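# Clip the loose flower by its stem to the dryer

## Task

Take the flower lying on the table and clip it by its stem onto one of the dryer's pegs, then get the dryer's ring to hang level. No stem may be bent out of shape. At the end the dryer must hang freely from its rail and each flower must hang head down, held by a clip on its stem, and this must hold without the robot touching anything.

## Robot and tools

Robot: two arms, left_arm and right_arm, each with a parallel two-finger gripper. Fingers point along the gripper's +z axis and close along its y axis. The reported gripper point sits between the finger pads, just under 1 cm behind the tips.

Frames: the scene frame has its origin at table-top height, midway between the nominal arm bases, with +z up, +x out over the table and left_arm on the +y side. Image sides do not match arm names. Calibrated bases: left_arm at (+0.042, +0.310, 0) m, quat_wxyz (+1.000, 0, 0, -0.023); right_arm at (+0.013, -0.286, 0) m, quat_wxyz (+1.000, 0, 0, -0.013). Each arm's hand position, orientation, velocities, targets and wrist-camera poses are in that arm's own base frame. Fixed cameras and the table use the scene frame. Printed hand poses can be a few cm off, worse at long reach.

execute_actions: argument actions is a list of actions; each action is up to 15 rows, one row per 1/30 s step, and a short action repeats its last row until step 15. Every row is one list of 14 numbers in [-1, 1] covering both arms: left_arm dx, dy, dz, rx, ry, rz, opening, then right_arm in the same order. dx to rz are an offset, not a pose: measured from that arm's Hand target as it stood when the action began, along that arm's base axes, rotating about the Hand target position. All rows of one action count from the same start; a new action or call starts from the new Hand target, so sending the same offset again moves further. Scale: 1.0 = 0.6 m or 180 degrees; rx, ry, rz form one rotation vector. A translation longer than 1.0 is shortened. Opening is absolute: +1 fully open (about 87 mm gap), +0.5 about 59-75 mm, 0 about 31-49 mm, -0.5 about 8-21 mm, -1 closed. To leave an arm alone send six zeros and repeat its present opening; a 0 opening is a real command. Optional cameras: list of names, ["all"], or []; images come by default only when actions is empty. An empty actions list also reveals the scene number and task.

move: target is either one 14-number row or a list of up to 15 rows, same layout, scale and frame as above. Every row is an offset from the Hand targets at the move's start, never from the previous row. Grippers travel straight lines, turning the shorter way. speed: m/s per arm path, 0.002 to 2.9, default 0.25 (turning up to twice that in rad/s); one value or one per target. blend: metres of corner rounding per target (0 = stop at each). opening_speed: rate of the opening change per second on the -1..+1 scale, at least 0.2. blocking=false returns after about 0.5 s while the move continues. The whole move is capped at 10 s. Paths ignore obstacles and the other arm, grippers lag and overshoot more at higher speed or near full stretch, and a path passing close to an arm's own base can whip its elbow round, so route around the base. The result adds a move: line: done (within 10 mm and 2 degrees), off_target, moving, held or fault, plus limits such as paced (pose clipped) or held (steps withheld). An arm given all-zero offsets normally gets no verdict.

wait: seconds 0 to 3600; lets time run with no new commands, returns early if a running move ends. stop: brakes a running move (braking needs room). zoom_image: camera (cam_head_left, cam_head_right, cam_high, cam_low, cam_left_wrist, cam_right_wrist) and region [x0, y0, x1, y1] in pixels, at most 504 by 504, from that camera's latest image. finished_scene: scene number 1 or 2; irreversible, and the goal must then hold on its own.

Results: end_effector_position (m) and end_effector_quat_wxyz per arm in its base frame; Hand target is the last commanded pose after clipping and is the origin for the next offsets. Grippers often stop short of it; another execute_actions call (even all zeros) re-requests it, otherwise send the remaining gap. Joint positions end with the gripper reading on a 0 (closed) to 1 (open) scale; grip_measured is on the command scale. To hold something, command about 0.04 (up to 0.11 near the ends) below grip_measured at first contact. Joint torques: offsets and noise; joints 1-3 wrap at ±28 N m. Joint velocities may say within noise. Tool commands shows current commands. Step readings list positions at some steps. MOTOR HOT appears from 75 °C; at 90 °C an OVER-TEMPERATURE FAULT folds that arm for the rest of the scene; at 100 °C it collapses. Joint ranges (rad): waist -2.618 to 3.054, shoulder 0.000 to 3.142, elbow 0.000 to 3.142 (straight at 2.901), wrist pitch -1.571 to 1.571, wrist yaw -1.571 to 1.571, wrist roll -2.094 to 2.094.

Behaviour: commanded orientation is limited each step to 40 degrees from the measured one. Friction and weight can leave the hand low, short or tilted; small moves may do nothing or go sideways. Check the pose after each move and correct tilt. To stop pressing on something, command a target back past the gripper.

Avoid: dropping the flower or letting go of moving parts, fast impacts, hard pushes, anything falling off the table or being left off it, and bending the stems. Arms must not collide or close a gripper on the other arm's fingers; the clearance check does not guard grippers or wrist cameras. Wrist-camera cables count as the hand when they touch things. Stretched holds and pushing at unreachable poses heat motors. Loose objects may get brief random nudges. Time (including thinking) counts, and smooth, low-effort motion helps.

Each tool is called after "Request:" as name([rows], argument=value, ...), one row to a line, values as JSON.

## Session

Request:
execute_actions(actions=[])

Scene clock: 0.00 s.
left_arm: end_effector_position=(+0.2456, +0.0791, +0.1613) grip_measured=+1.000 end_effector_quat_wxyz=(+0.667, -0.184, +0.722, -0.018) | right_arm: end_effector_position=(+0.3161, +0.0066, +0.2338) grip_measured=+1.000 end_effector_quat_wxyz=(+0.660, -0.107, +0.744, +0.013)
Joint positions: left_arm=[0.6 0.324 0.209 -0.003 0.375 -0.234 1] | right_arm=[-0.105 0.737 0.562 0.041 -0.265 -0.16 1]
Joint velocities: within noise
Joint torques (N m): no reading
Heat: left arm: 36 °C; right arm: 37 °C.
Hand target: left_arm +0.2466, +0.0798, +0.1697; +0.674, -0.180, +0.716, -0.016 | right_arm +0.3170, +0.0065, +0.2412; +0.667, -0.108, +0.737, +0.011
Tool commands: left_gripper/opening=+1.0 right_gripper/opening=+1.0

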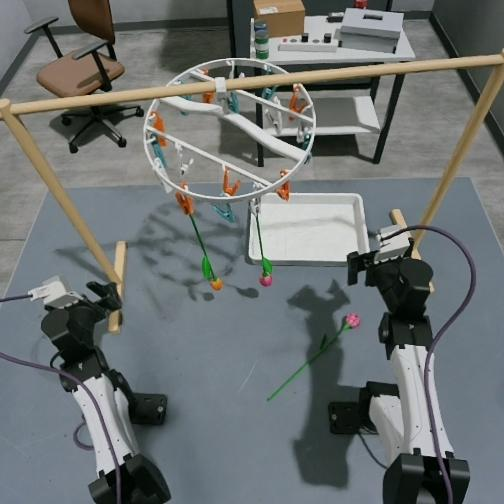

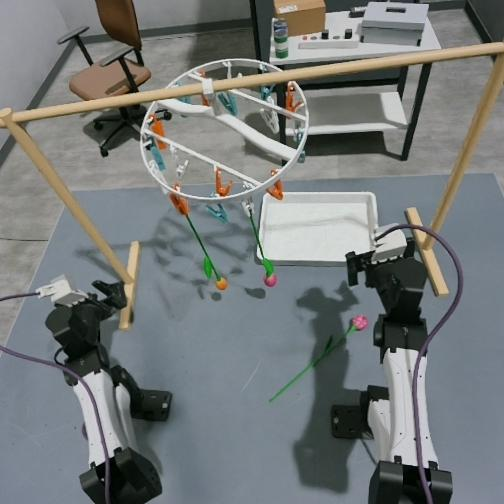

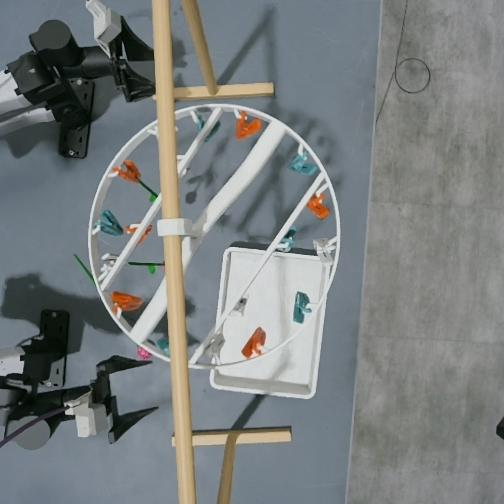

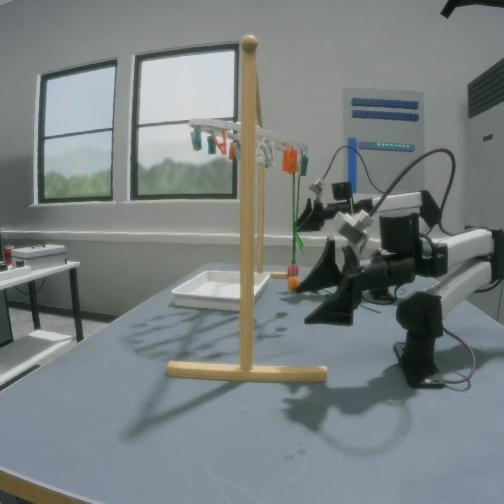

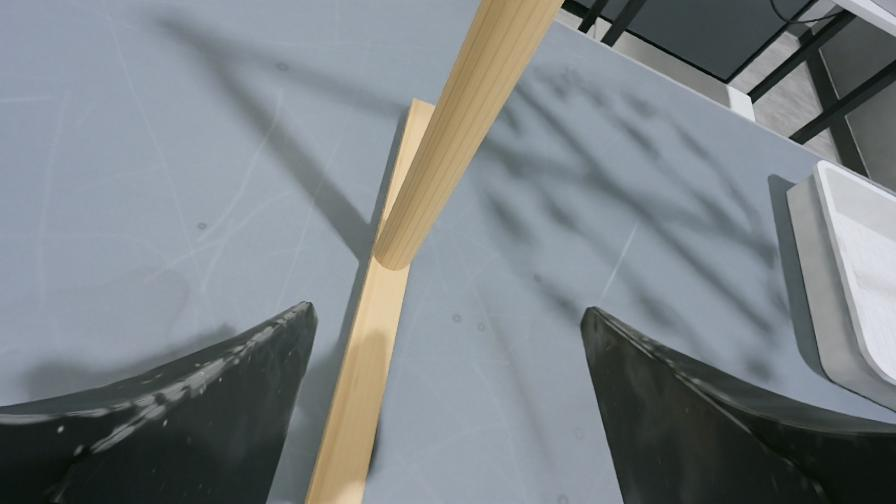

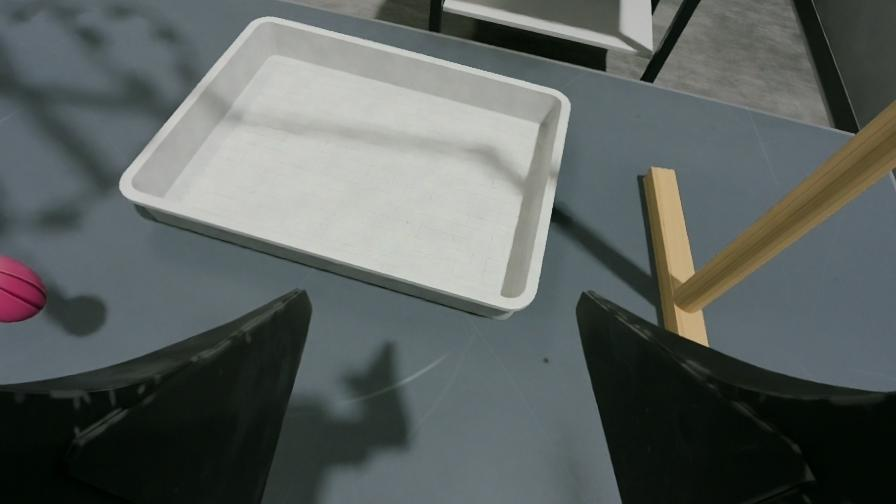

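Request:
zoom_image(camera="cam_head_left", region=[130, 40, 330, 240])

Request:
zoom_image(camera="cam_high", region=[70, 90, 350, 370])

Request:
zoom_image(camera="cam_low", region=[170, 60, 350, 240])

Request:
zoom_image(camera="cam_head_right", region=[130, 40, 330, 240])

Request:
zoom_image(camera="cam_head_right", region=[230, 290, 390, 430])

Scaled by 2.520 from the camera's image (finer frame: 720x720).

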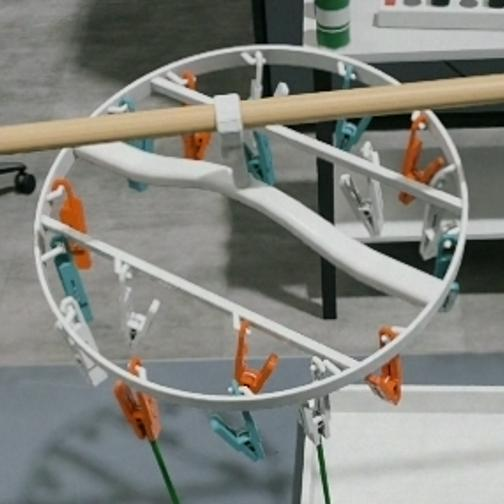

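Scaled by 1.800 from the camera's image (finer frame: 720x720).

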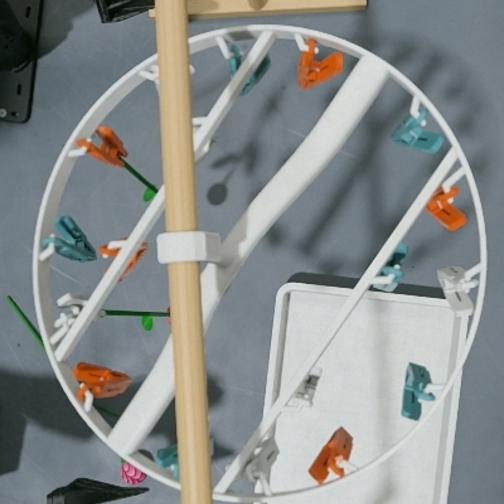

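Scaled by 2.800 from the camera's image (finer frame: 720x720).

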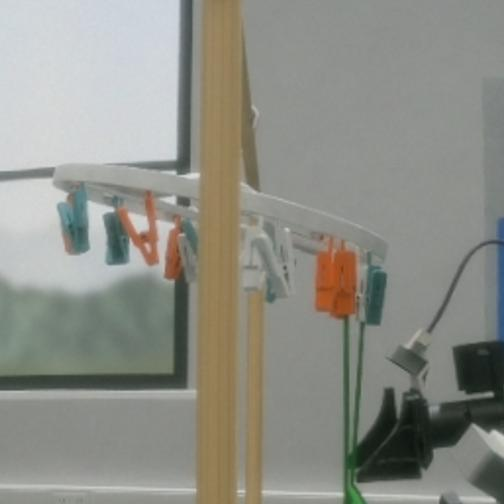

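Scaled by 2.520 from the camera's image (finer frame: 720x720).

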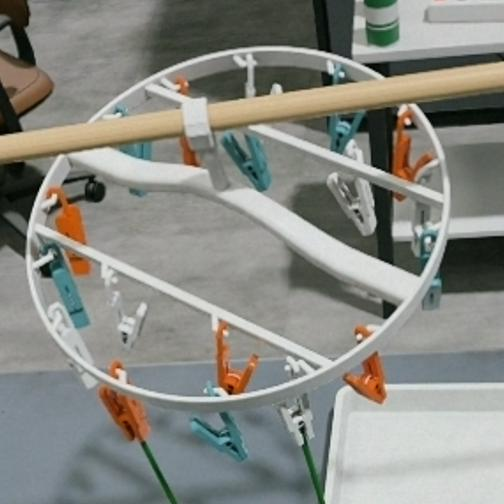

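Scaled by 3.150 from the camera's image (finer frame: 720x720).

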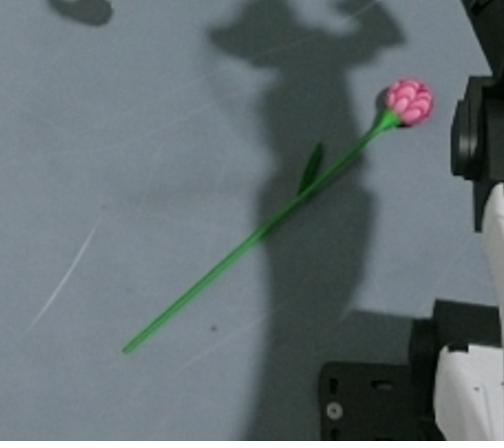

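Request:
zoom_image(camera="cam_high", region=[210, 90, 360, 240])

Request:
zoom_image(camera="cam_high", region=[80, 90, 230, 240])

Request:
zoom_image(camera="cam_high", region=[210, 230, 360, 380])

Request:
zoom_image(camera="cam_high", region=[80, 230, 230, 380])

Request:
zoom_image(camera="cam_head_left", region=[140, 140, 320, 300])

Request:
zoom_image(camera="cam_head_left", region=[140, 50, 320, 210])

Request:
zoom_image(camera="cam_low", region=[180, 100, 320, 300])

Scaled by 3.360 from the camera's image (finer frame: 720x720).

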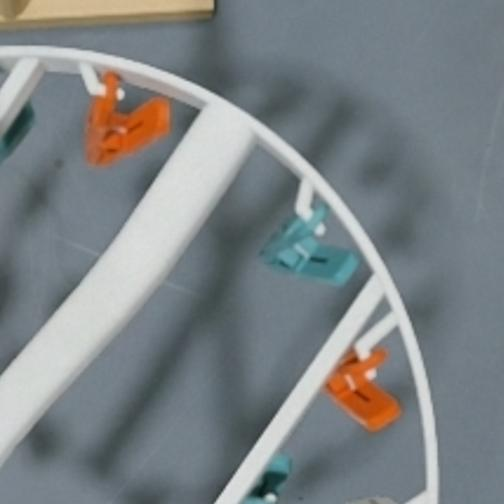

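Scaled by 3.360 from the camera's image (finer frame: 720x720).

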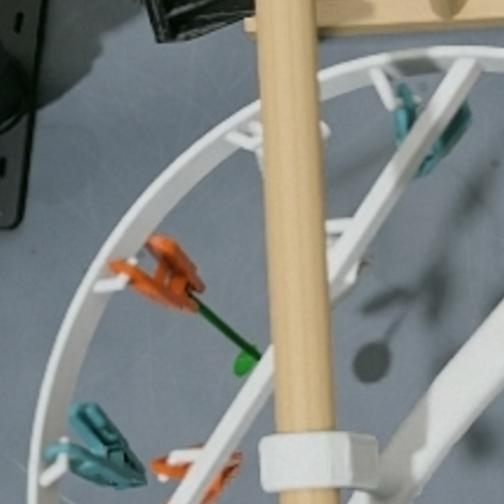

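Scaled by 3.360 from the camera's image (finer frame: 720x720).

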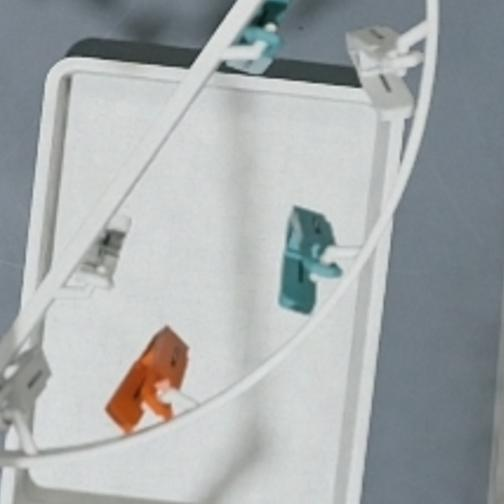

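Scaled by 3.360 from the camera's image (finer frame: 720x720).

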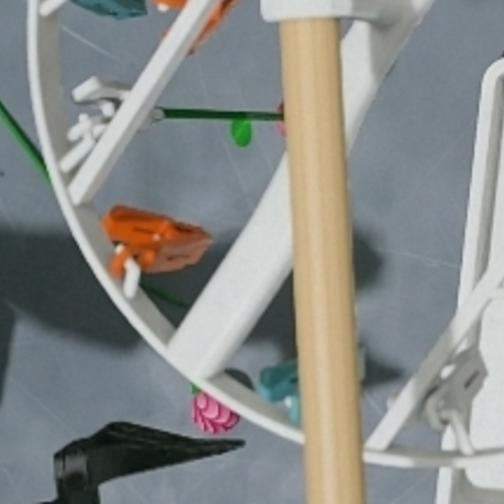

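Scaled by 2.800 from the camera's image (finer frame: 720x720).

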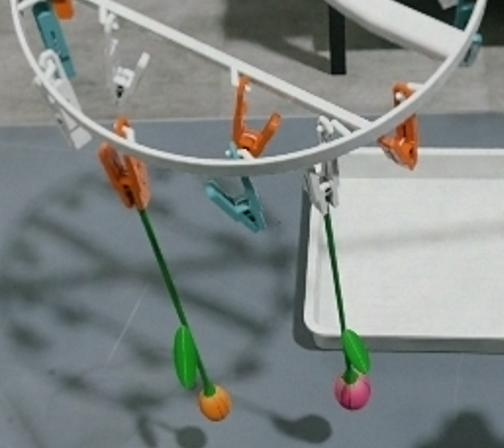

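Scaled by 2.800 from the camera's image (finer frame: 720x720).

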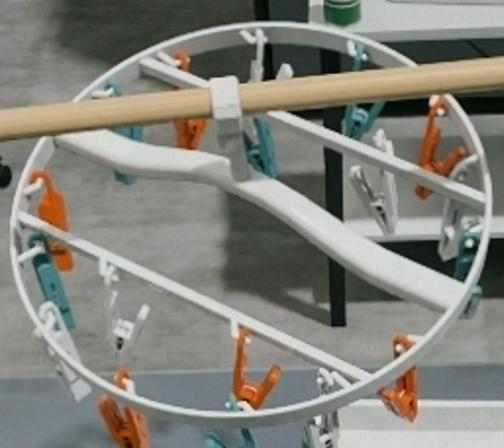

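Scaled by 2.520 from the camera's image (finer frame: 720x720).

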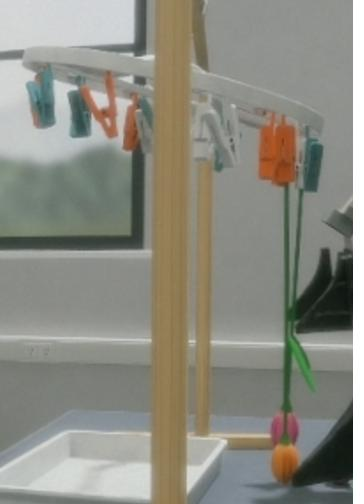

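Request:
zoom_image(camera="cam_head_left", region=[330, 210, 450, 330])

Request:
zoom_image(camera="cam_head_left", region=[20, 260, 140, 380])

Scaled by 4.200 from the camera's image (finer frame: 720x720).

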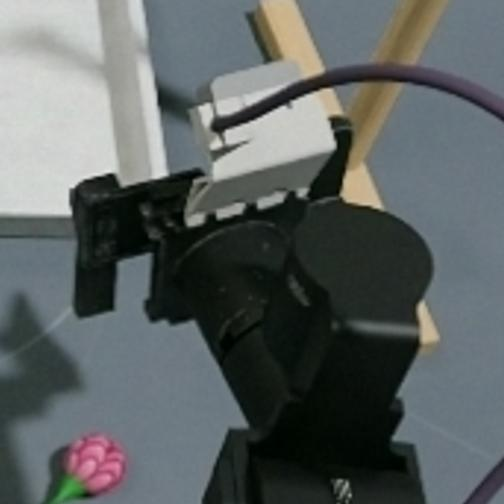

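Scaled by 4.200 from the camera's image (finer frame: 720x720).

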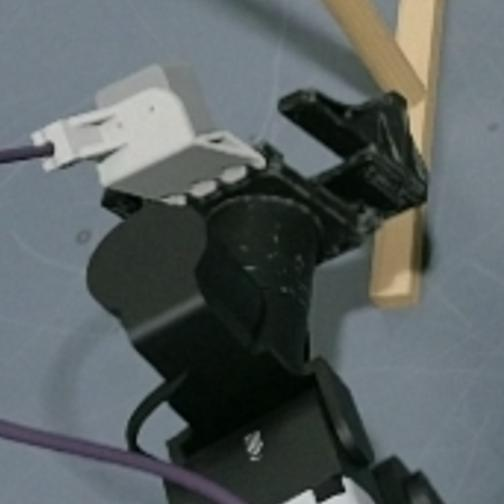

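Request:
zoom_image(camera="cam_low", region=[175, 90, 325, 190])

Request:
zoom_image(camera="cam_low", region=[180, 30, 330, 130])

Scaled by 3.360 from the camera's image (finer frame: 720x720).

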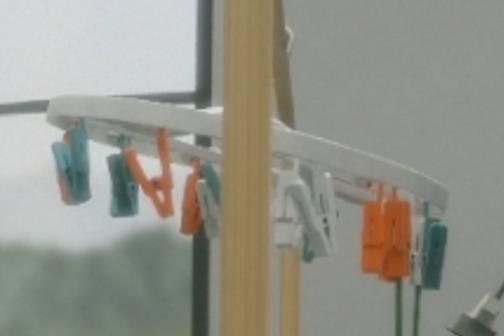

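Scaled by 3.360 from the camera's image (finer frame: 720x720).

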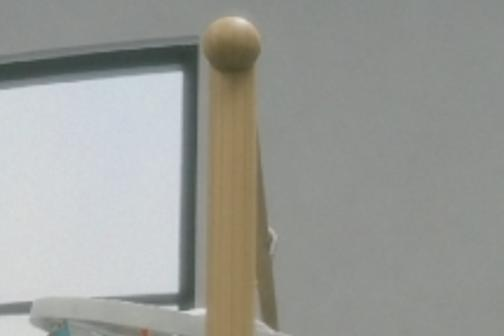

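Request:
zoom_image(camera="cam_head_right", region=[160, 60, 260, 160])

Request:
zoom_image(camera="cam_head_left", region=[180, 60, 280, 160])

Request:
zoom_image(camera="cam_head_left", region=[230, 60, 330, 160])

Request:
zoom_image(camera="cam_head_right", region=[215, 60, 315, 160])

Request:
zoom_image(camera="cam_head_left", region=[140, 120, 240, 220])

Request:
zoom_image(camera="cam_head_left", region=[210, 150, 310, 250])

Scaled by 5.040 from the camera's image (finer frame: 720x720).

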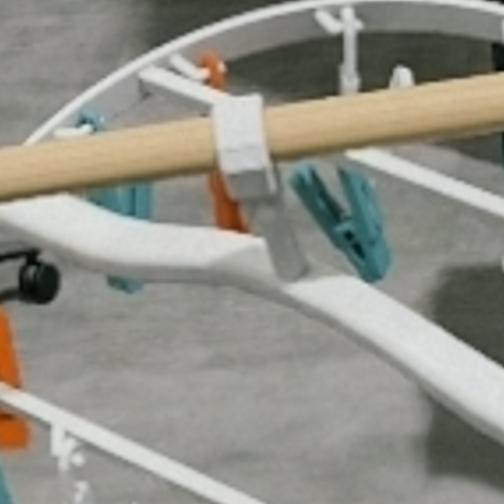

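Scaled by 5.040 from the camera's image (finer frame: 720x720).

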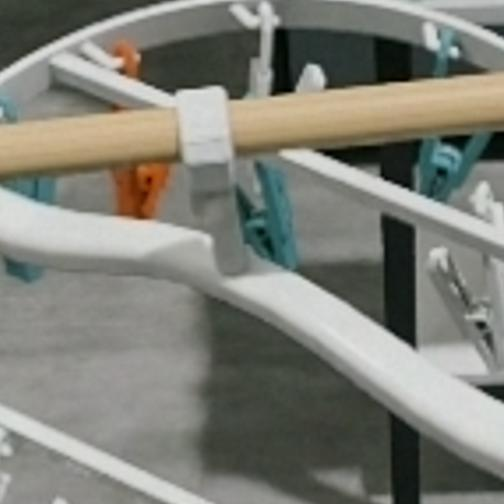

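Scaled by 5.040 from the camera's image (finer frame: 720x720).

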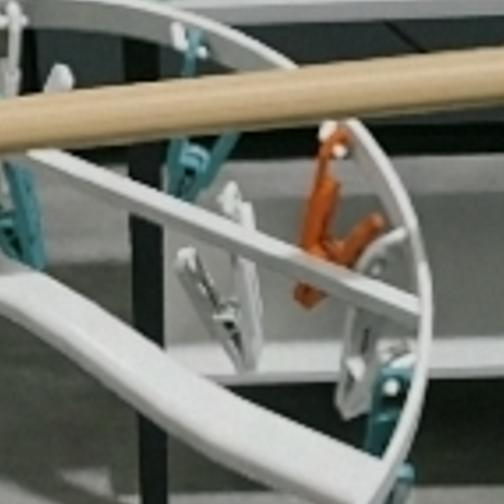

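Scaled by 5.040 from the camera's image (finer frame: 720x720).

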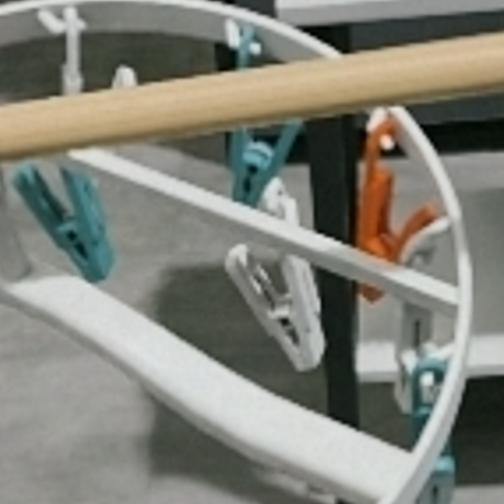

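Scaled by 5.040 from the camera's image (finer frame: 720x720).

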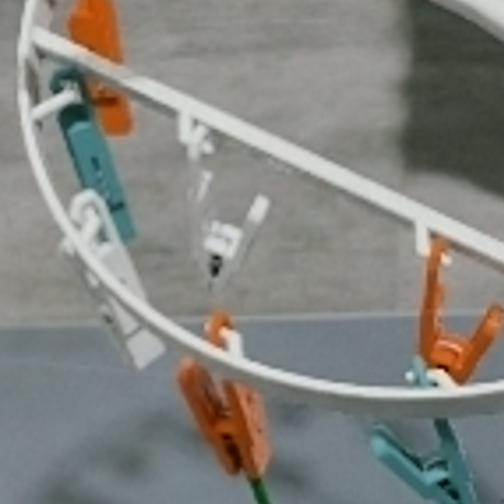

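Scaled by 5.040 from the camera's image (finer frame: 720x720).

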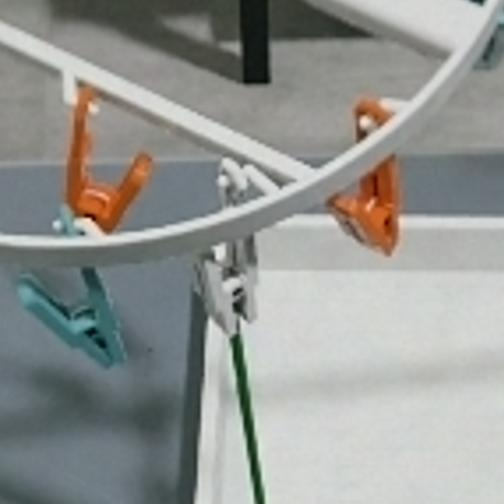

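Request:
move(target=[0.2848, -0.413, 0.3172, 0.0644, -0.2581, -0.1554, 1.0, -0.3992, 0.2792, -0.2687, -0.3194, 0.157, 0.5994, 1.0], speed=0.25, cameras=["cam_left_wrist", "cam_right_wrist", "cam_head_left", "cam_high"])

Scene clock: 207.57 s.
left_arm: end_effector_position=(+0.4232, -0.1631, +0.3332) grip_measured=+1.000 end_effector_quat_wxyz=(+0.869, +0.077, +0.461, -0.164) | right_arm: end_effector_position=(+0.0745, +0.1690, +0.0750) grip_measured=+1.000 end_effector_quat_wxyz=(-0.099, +0.881, -0.397, -0.239)
Joint positions: left_arm=[-0.374 1.577 0.697 1.48 -0.019 -0.009 1] | right_arm=[0.874 1.173 0.793 -1.122 -0.519 -1.403 1]
Joint velocities: left_arm=[within noise] | right_arm=[-0.017 -0.051 0.002 0.007 0.007 0.037 -0.003]
Joint torques (N m): left_arm=[-0.85 -4.25 8.46 2.31 0.19 0.16] | right_arm=[0.62 -1.57 8.49 0.54 -0.35 0.04]
Heat: left arm: 47 °C; right arm: 46 °C.
Hand target: left_arm +0.4174, -0.1680, +0.3600; +0.890, +0.080, +0.415, -0.173 | right_arm +0.0775, +0.1741, +0.0800; -0.105, +0.882, -0.393, -0.236
Off the commanded pose: left_arm 0.028 m, 6 deg | right_arm 0.008 m, 1 deg.
move: off_target (left_arm)
cam_left_wrist: T_world_to_cam=[[-0.33098, -0.94266, 0.04283, -0.02569], [-0.25972, 0.04736, -0.96452, 0.46341], [0.90719, -0.33037, -0.2605, -0.2023]] pos_world=[0.29538, -0.113, 0.39537]
cam_right_wrist: T_world_to_cam=[[0.7518, 0.658, -0.04278, -0.16122], [0.62947, -0.69685, 0.34375, 0.06524], [0.19637, -0.28536, -0.93809, 0.24703]] pos_world=[0.03163, 0.22204, 0.20241]
Images, in order (width x height): cam_head_left 504x504, cam_high 504x504, cam_left_wrist 896x504, cam_right_wrist 896x504.

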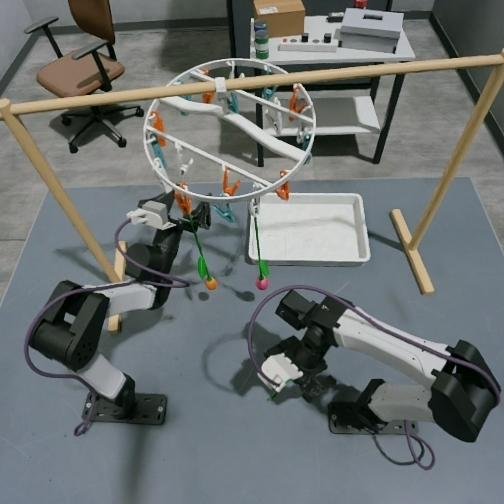

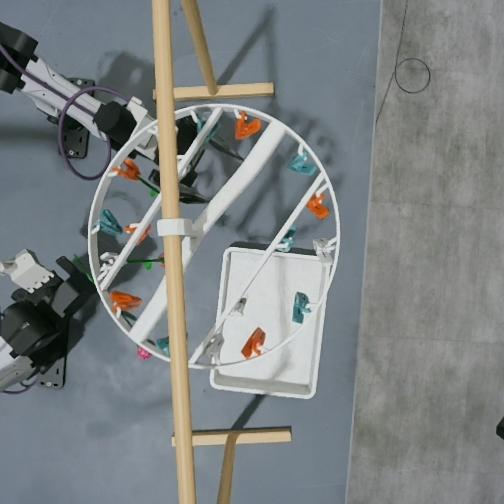

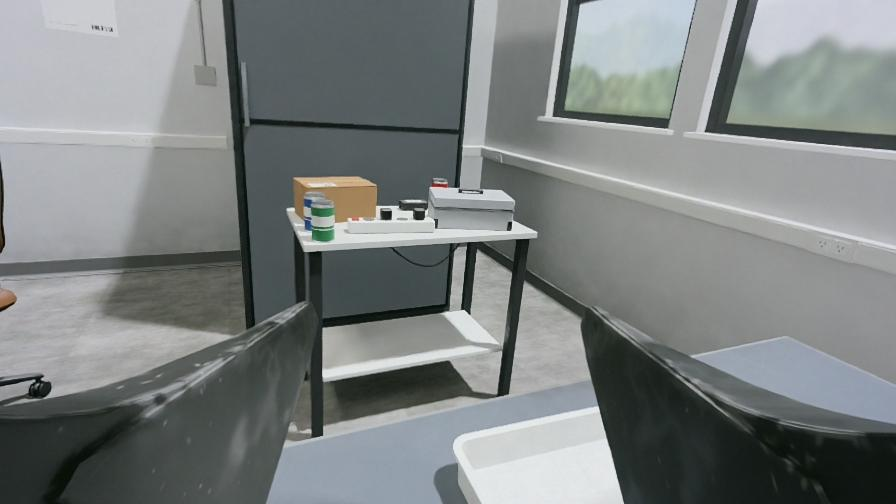

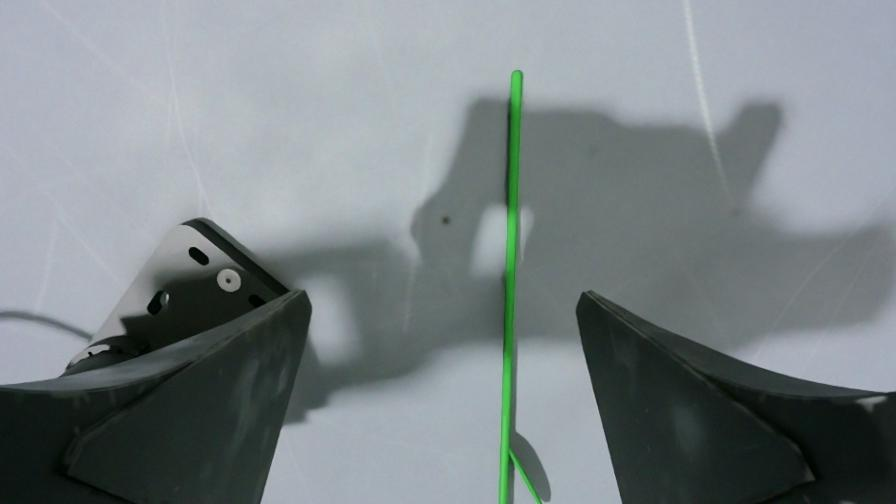

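Request:
move(target=[0.201, -0.0805, 0.1083, -0.0408, -0.1022, 0.0, 1.0, 0.0385, 0.0123, -0.05, 0, 0, 0, 1.0], speed=0.2, cameras=["cam_left_wrist", "cam_right_wrist"])

Scene clock: 215.87 s.
left_arm: end_effector_position=(+0.5536, -0.2143, +0.4018) grip_measured=+1.000 end_effector_quat_wxyz=(+0.921, +0.055, +0.344, -0.175) | right_arm: end_effector_position=(+0.0982, +0.1804, +0.0520) grip_measured=+1.000 end_effector_quat_wxyz=(-0.102, +0.882, -0.395, -0.236)
Joint positions: left_arm=[-0.374 2.152 1.53 1.48 -0.019 -0.009 1] | right_arm=[0.822 1.301 0.783 -1.008 -0.518 -1.466 1]
Joint torques (N m): left_arm=[-0.81 -8.72 8.95 2.13 0.17 0.15] | right_arm=[-0.57 -2.36 5.6 0.6 -0.37 -0.13]
Heat: left arm: 48 °C; right arm: 44 °C.
Hand target: left_arm +0.5381, -0.2163, +0.4249; +0.948, +0.050, +0.255, -0.184 | right_arm +0.1005, +0.1813, +0.0499; -0.105, +0.882, -0.393, -0.236
Off the commanded pose: left_arm 0.028 m, 11 deg | right_arm 0.003 m, 0 deg.
joint sent to its limit (left arm) — joint 4 (wrist pitch), upper limit. The joint targets are off in orientation, not in position.
move: off_target (left_arm)
cam_left_wrist: T_world_to_cam=[[-0.34197, -0.93838, 0.05002, -0.02972], [-0.02148, -0.04541, -0.99874, 0.42784], [0.93947, -0.34261, -0.00463, -0.44298]] pos_world=[0.41519, -0.16023, 0.42674]
cam_right_wrist: T_world_to_cam=[[0.75067, 0.65981, -0.03391, -0.18813], [0.62817, -0.69688, 0.34608, 0.06616], [0.20471, -0.28109, -0.93759, 0.22237]] pos_world=[0.05414, 0.23275, 0.17921]

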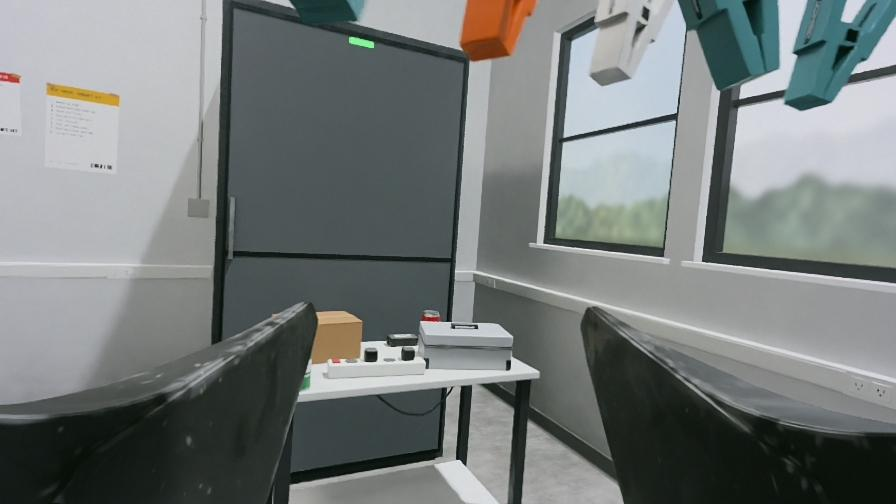

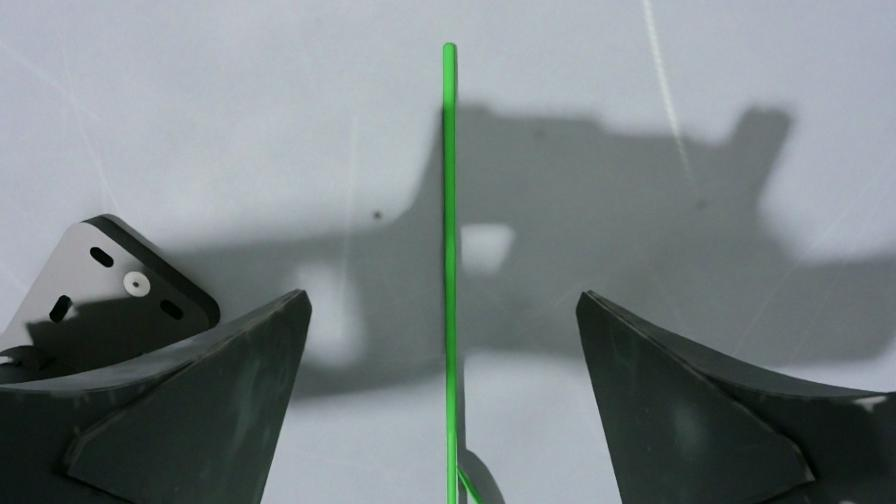

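Request:
move(target=[0, 0, 0, 0, 0, 0, 1.0, -0.005, -0.0045, -0.0533, 0, 0, 0, 0.6], speed=0.15, cameras=["cam_left_wrist", "cam_right_wrist", "cam_head_right"])

Request:
zoom_image(camera="cam_left_wrist", region=[400, 0, 896, 130])

Request:
zoom_image(camera="cam_head_right", region=[230, 290, 390, 430])

Scene clock: 224.90 s.
left_arm: end_effector_position=(+0.5536, -0.2143, +0.4018) grip_measured=+1.000 end_effector_quat_wxyz=(+0.921, +0.055, +0.344, -0.175) | right_arm: end_effector_position=(+0.0956, +0.1774, +0.0198) grip_measured=+0.600 end_effector_quat_wxyz=(-0.102, +0.882, -0.395, -0.236)
Joint positions: left_arm=[-0.374 2.152 1.53 1.48 -0.019 -0.009 1] | right_arm=[0.822 1.334 0.671 -0.863 -0.517 -1.467 0.8]
Joint torques (N m): left_arm=[-0.83 -8.72 8.95 2.13 0.17 0.16] | right_arm=[-0.4 -2.36 5.52 0.6 -0.4 -0.09]
Heat: left arm: 48 °C; right arm: 43 °C.
Hand target: left_arm +0.5381, -0.2163, +0.4249; +0.948, +0.050, +0.255, -0.184 | right_arm +0.0976, +0.1787, +0.0180; -0.105, +0.882, -0.393, -0.236
Off the commanded pose: left_arm 0.028 m, 11 deg | right_arm 0.003 m, 0 deg.
joint sent to its limit (left arm) — joint 4 (wrist pitch), upper limit. The joint targets are off in orientation, not in position.
move: done
cam_left_wrist: T_world_to_cam=[[-0.34197, -0.93838, 0.05002, -0.02972], [-0.02148, -0.04541, -0.99874, 0.42784], [0.93947, -0.34261, -0.00463, -0.44298]] pos_world=[0.41519, -0.16023, 0.42674]
cam_right_wrist: T_world_to_cam=[[0.75028, 0.66027, -0.03342, -0.18538], [0.62829, -0.69639, 0.34682, 0.07668], [0.20572, -0.28121, -0.93734, 0.19182]] pos_world=[0.05144, 0.22975, 0.14701]
Images, in order (width x height): cam_head_right 504x504, cam_left_wrist 896x504, cam_right_wrist 896x504.

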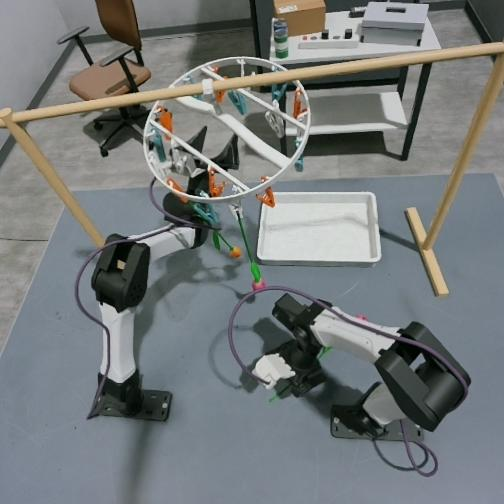

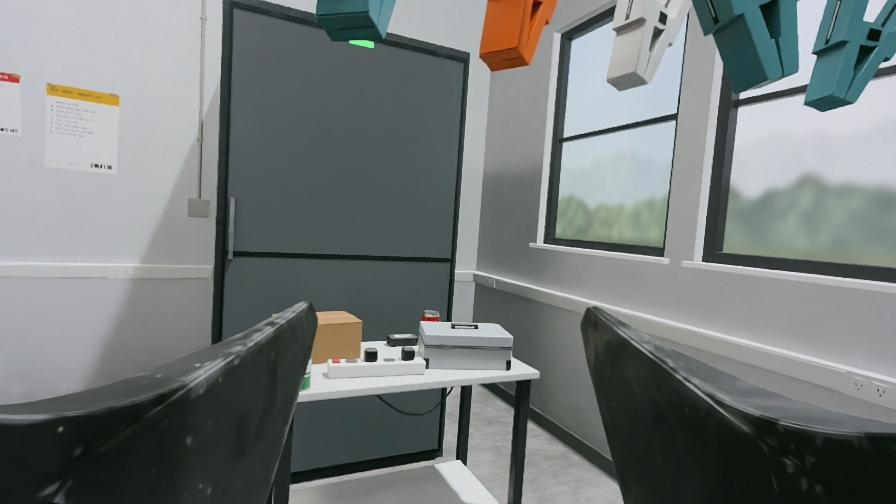

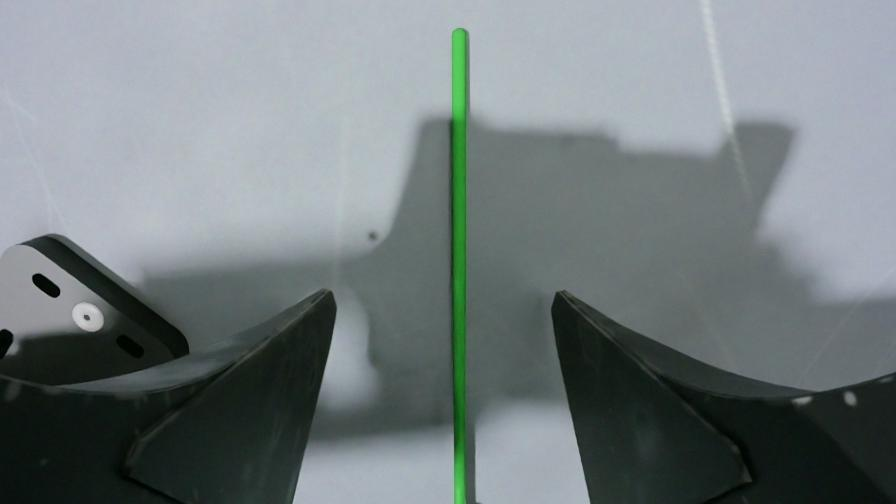

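Scaled by 1.016 from the camera's image (finer frame: 1280x720).

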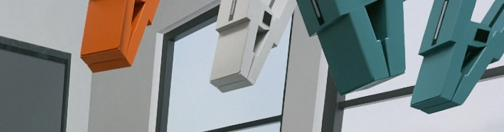

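Scaled by 3.150 from the camera's image (finer frame: 720x720).

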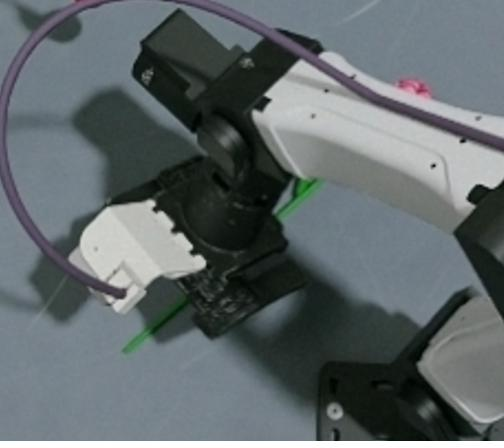

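Request:
zoom_image(camera="cam_head_right", region=[130, 130, 290, 310])

Request:
execute_actions(actions=[])

Request:
zoom_image(camera="cam_head_left", region=[130, 130, 290, 310])

Request:
zoom_image(camera="cam_low", region=[170, 80, 430, 340])

Scaled by 2.800 from the camera's image (finer frame: 720x720).

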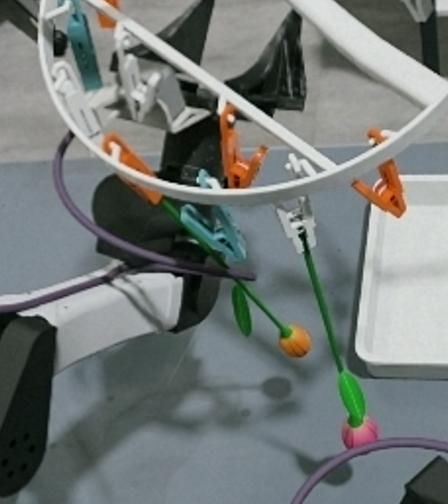

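Scene clock: 227.47 s.
left_arm: end_effector_position=(+0.5536, -0.2143, +0.4018) grip_measured=+1.000 end_effector_quat_wxyz=(+0.921, +0.055, +0.344, -0.175) | right_arm: end_effector_position=(+0.0957, +0.1775, +0.0198) grip_measured=+0.600 end_effector_quat_wxyz=(-0.102, +0.882, -0.395, -0.235)
Joint positions: left_arm=[-0.374 2.152 1.53 1.48 -0.019 -0.009 1] | right_arm=[0.822 1.334 0.671 -0.862 -0.517 -1.467 0.8]
Joint velocities: within noise
Joint torques (N m): left_arm=[-0.83 -8.72 8.95 2.13 0.17 0.15] | right_arm=[-0.39 -2.26 5.52 0.6 -0.4 -0.09]
Heat: left arm: 48 °C; right arm: 42 °C.
Hand target: left_arm +0.5381, -0.2163, +0.4249; +0.948, +0.050, +0.255, -0.184 | right_arm +0.0976, +0.1787, +0.0180; -0.106, +0.882, -0.393, -0.236
Tool commands: left_gripper/opening=+1.0 right_gripper/opening=+0.6
Off the commanded pose: left_arm 0.028 m, 11 deg | right_arm 0.003 m, 0 deg.
camera_calibration:
cam_left_wrist: T_world_to_cam=[[-0.34197, -0.93838, 0.05002, -0.02972], [-0.02148, -0.04541, -0.99874, 0.42784], [0.93947, -0.34261, -0.00463, -0.44298]] pos_world=[0.41519, -0.16023, 0.42674]
cam_right_wrist: T_world_to_cam=[[0.75032, 0.66026, -0.03273, -0.18555], [0.62811, -0.6966, 0.34674, 0.07682], [0.20614, -0.28072, -0.93739, 0.19173]] pos_world=[0.05144, 0.22985, 0.14701]

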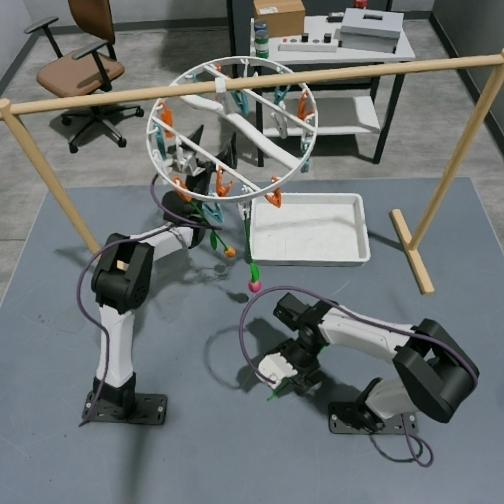

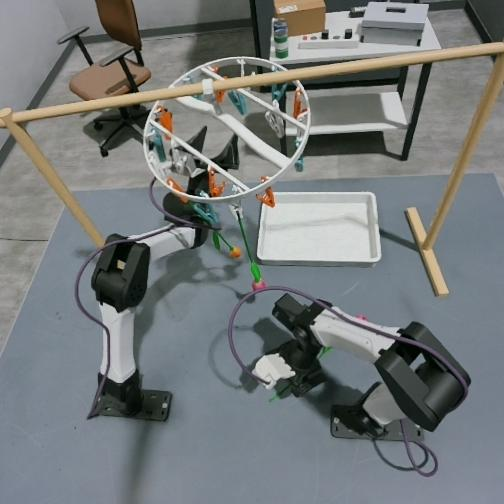

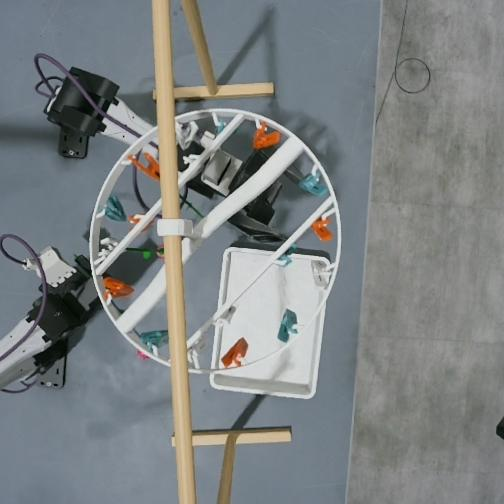

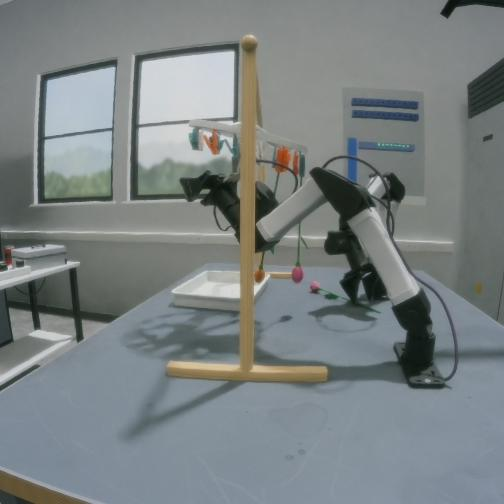

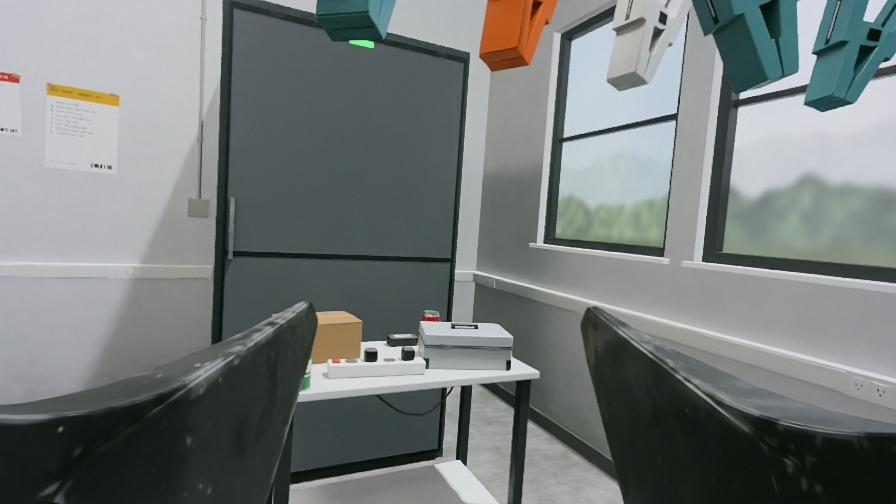

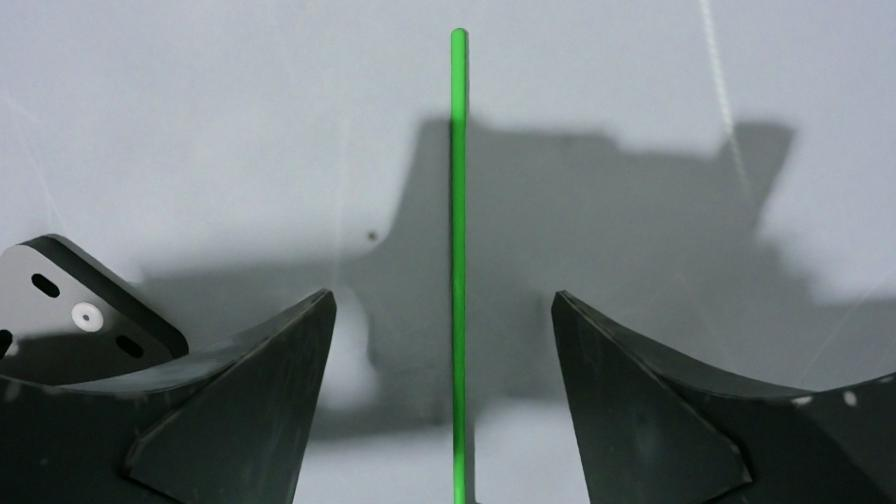

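Scaled by 2.800 from the camera's image (finer frame: 720x720).

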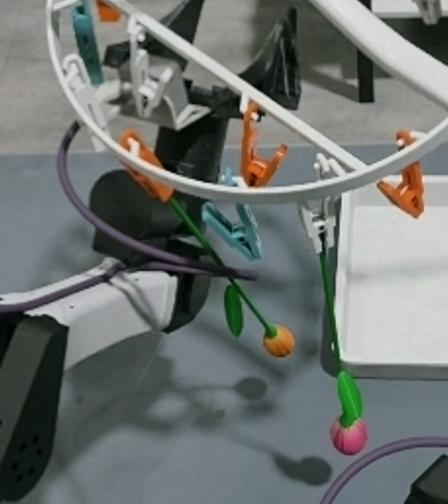

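Scaled by 1.938 from the camera's image (finer frame: 720x720).

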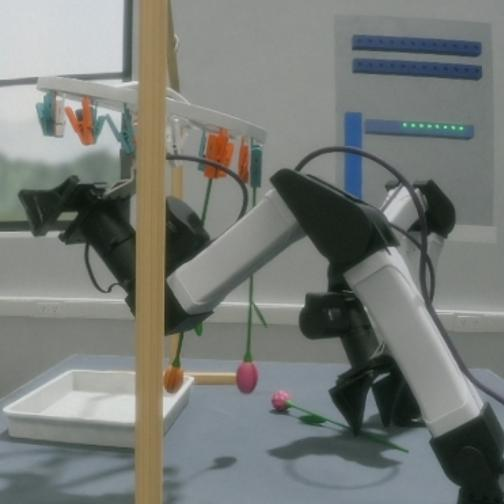

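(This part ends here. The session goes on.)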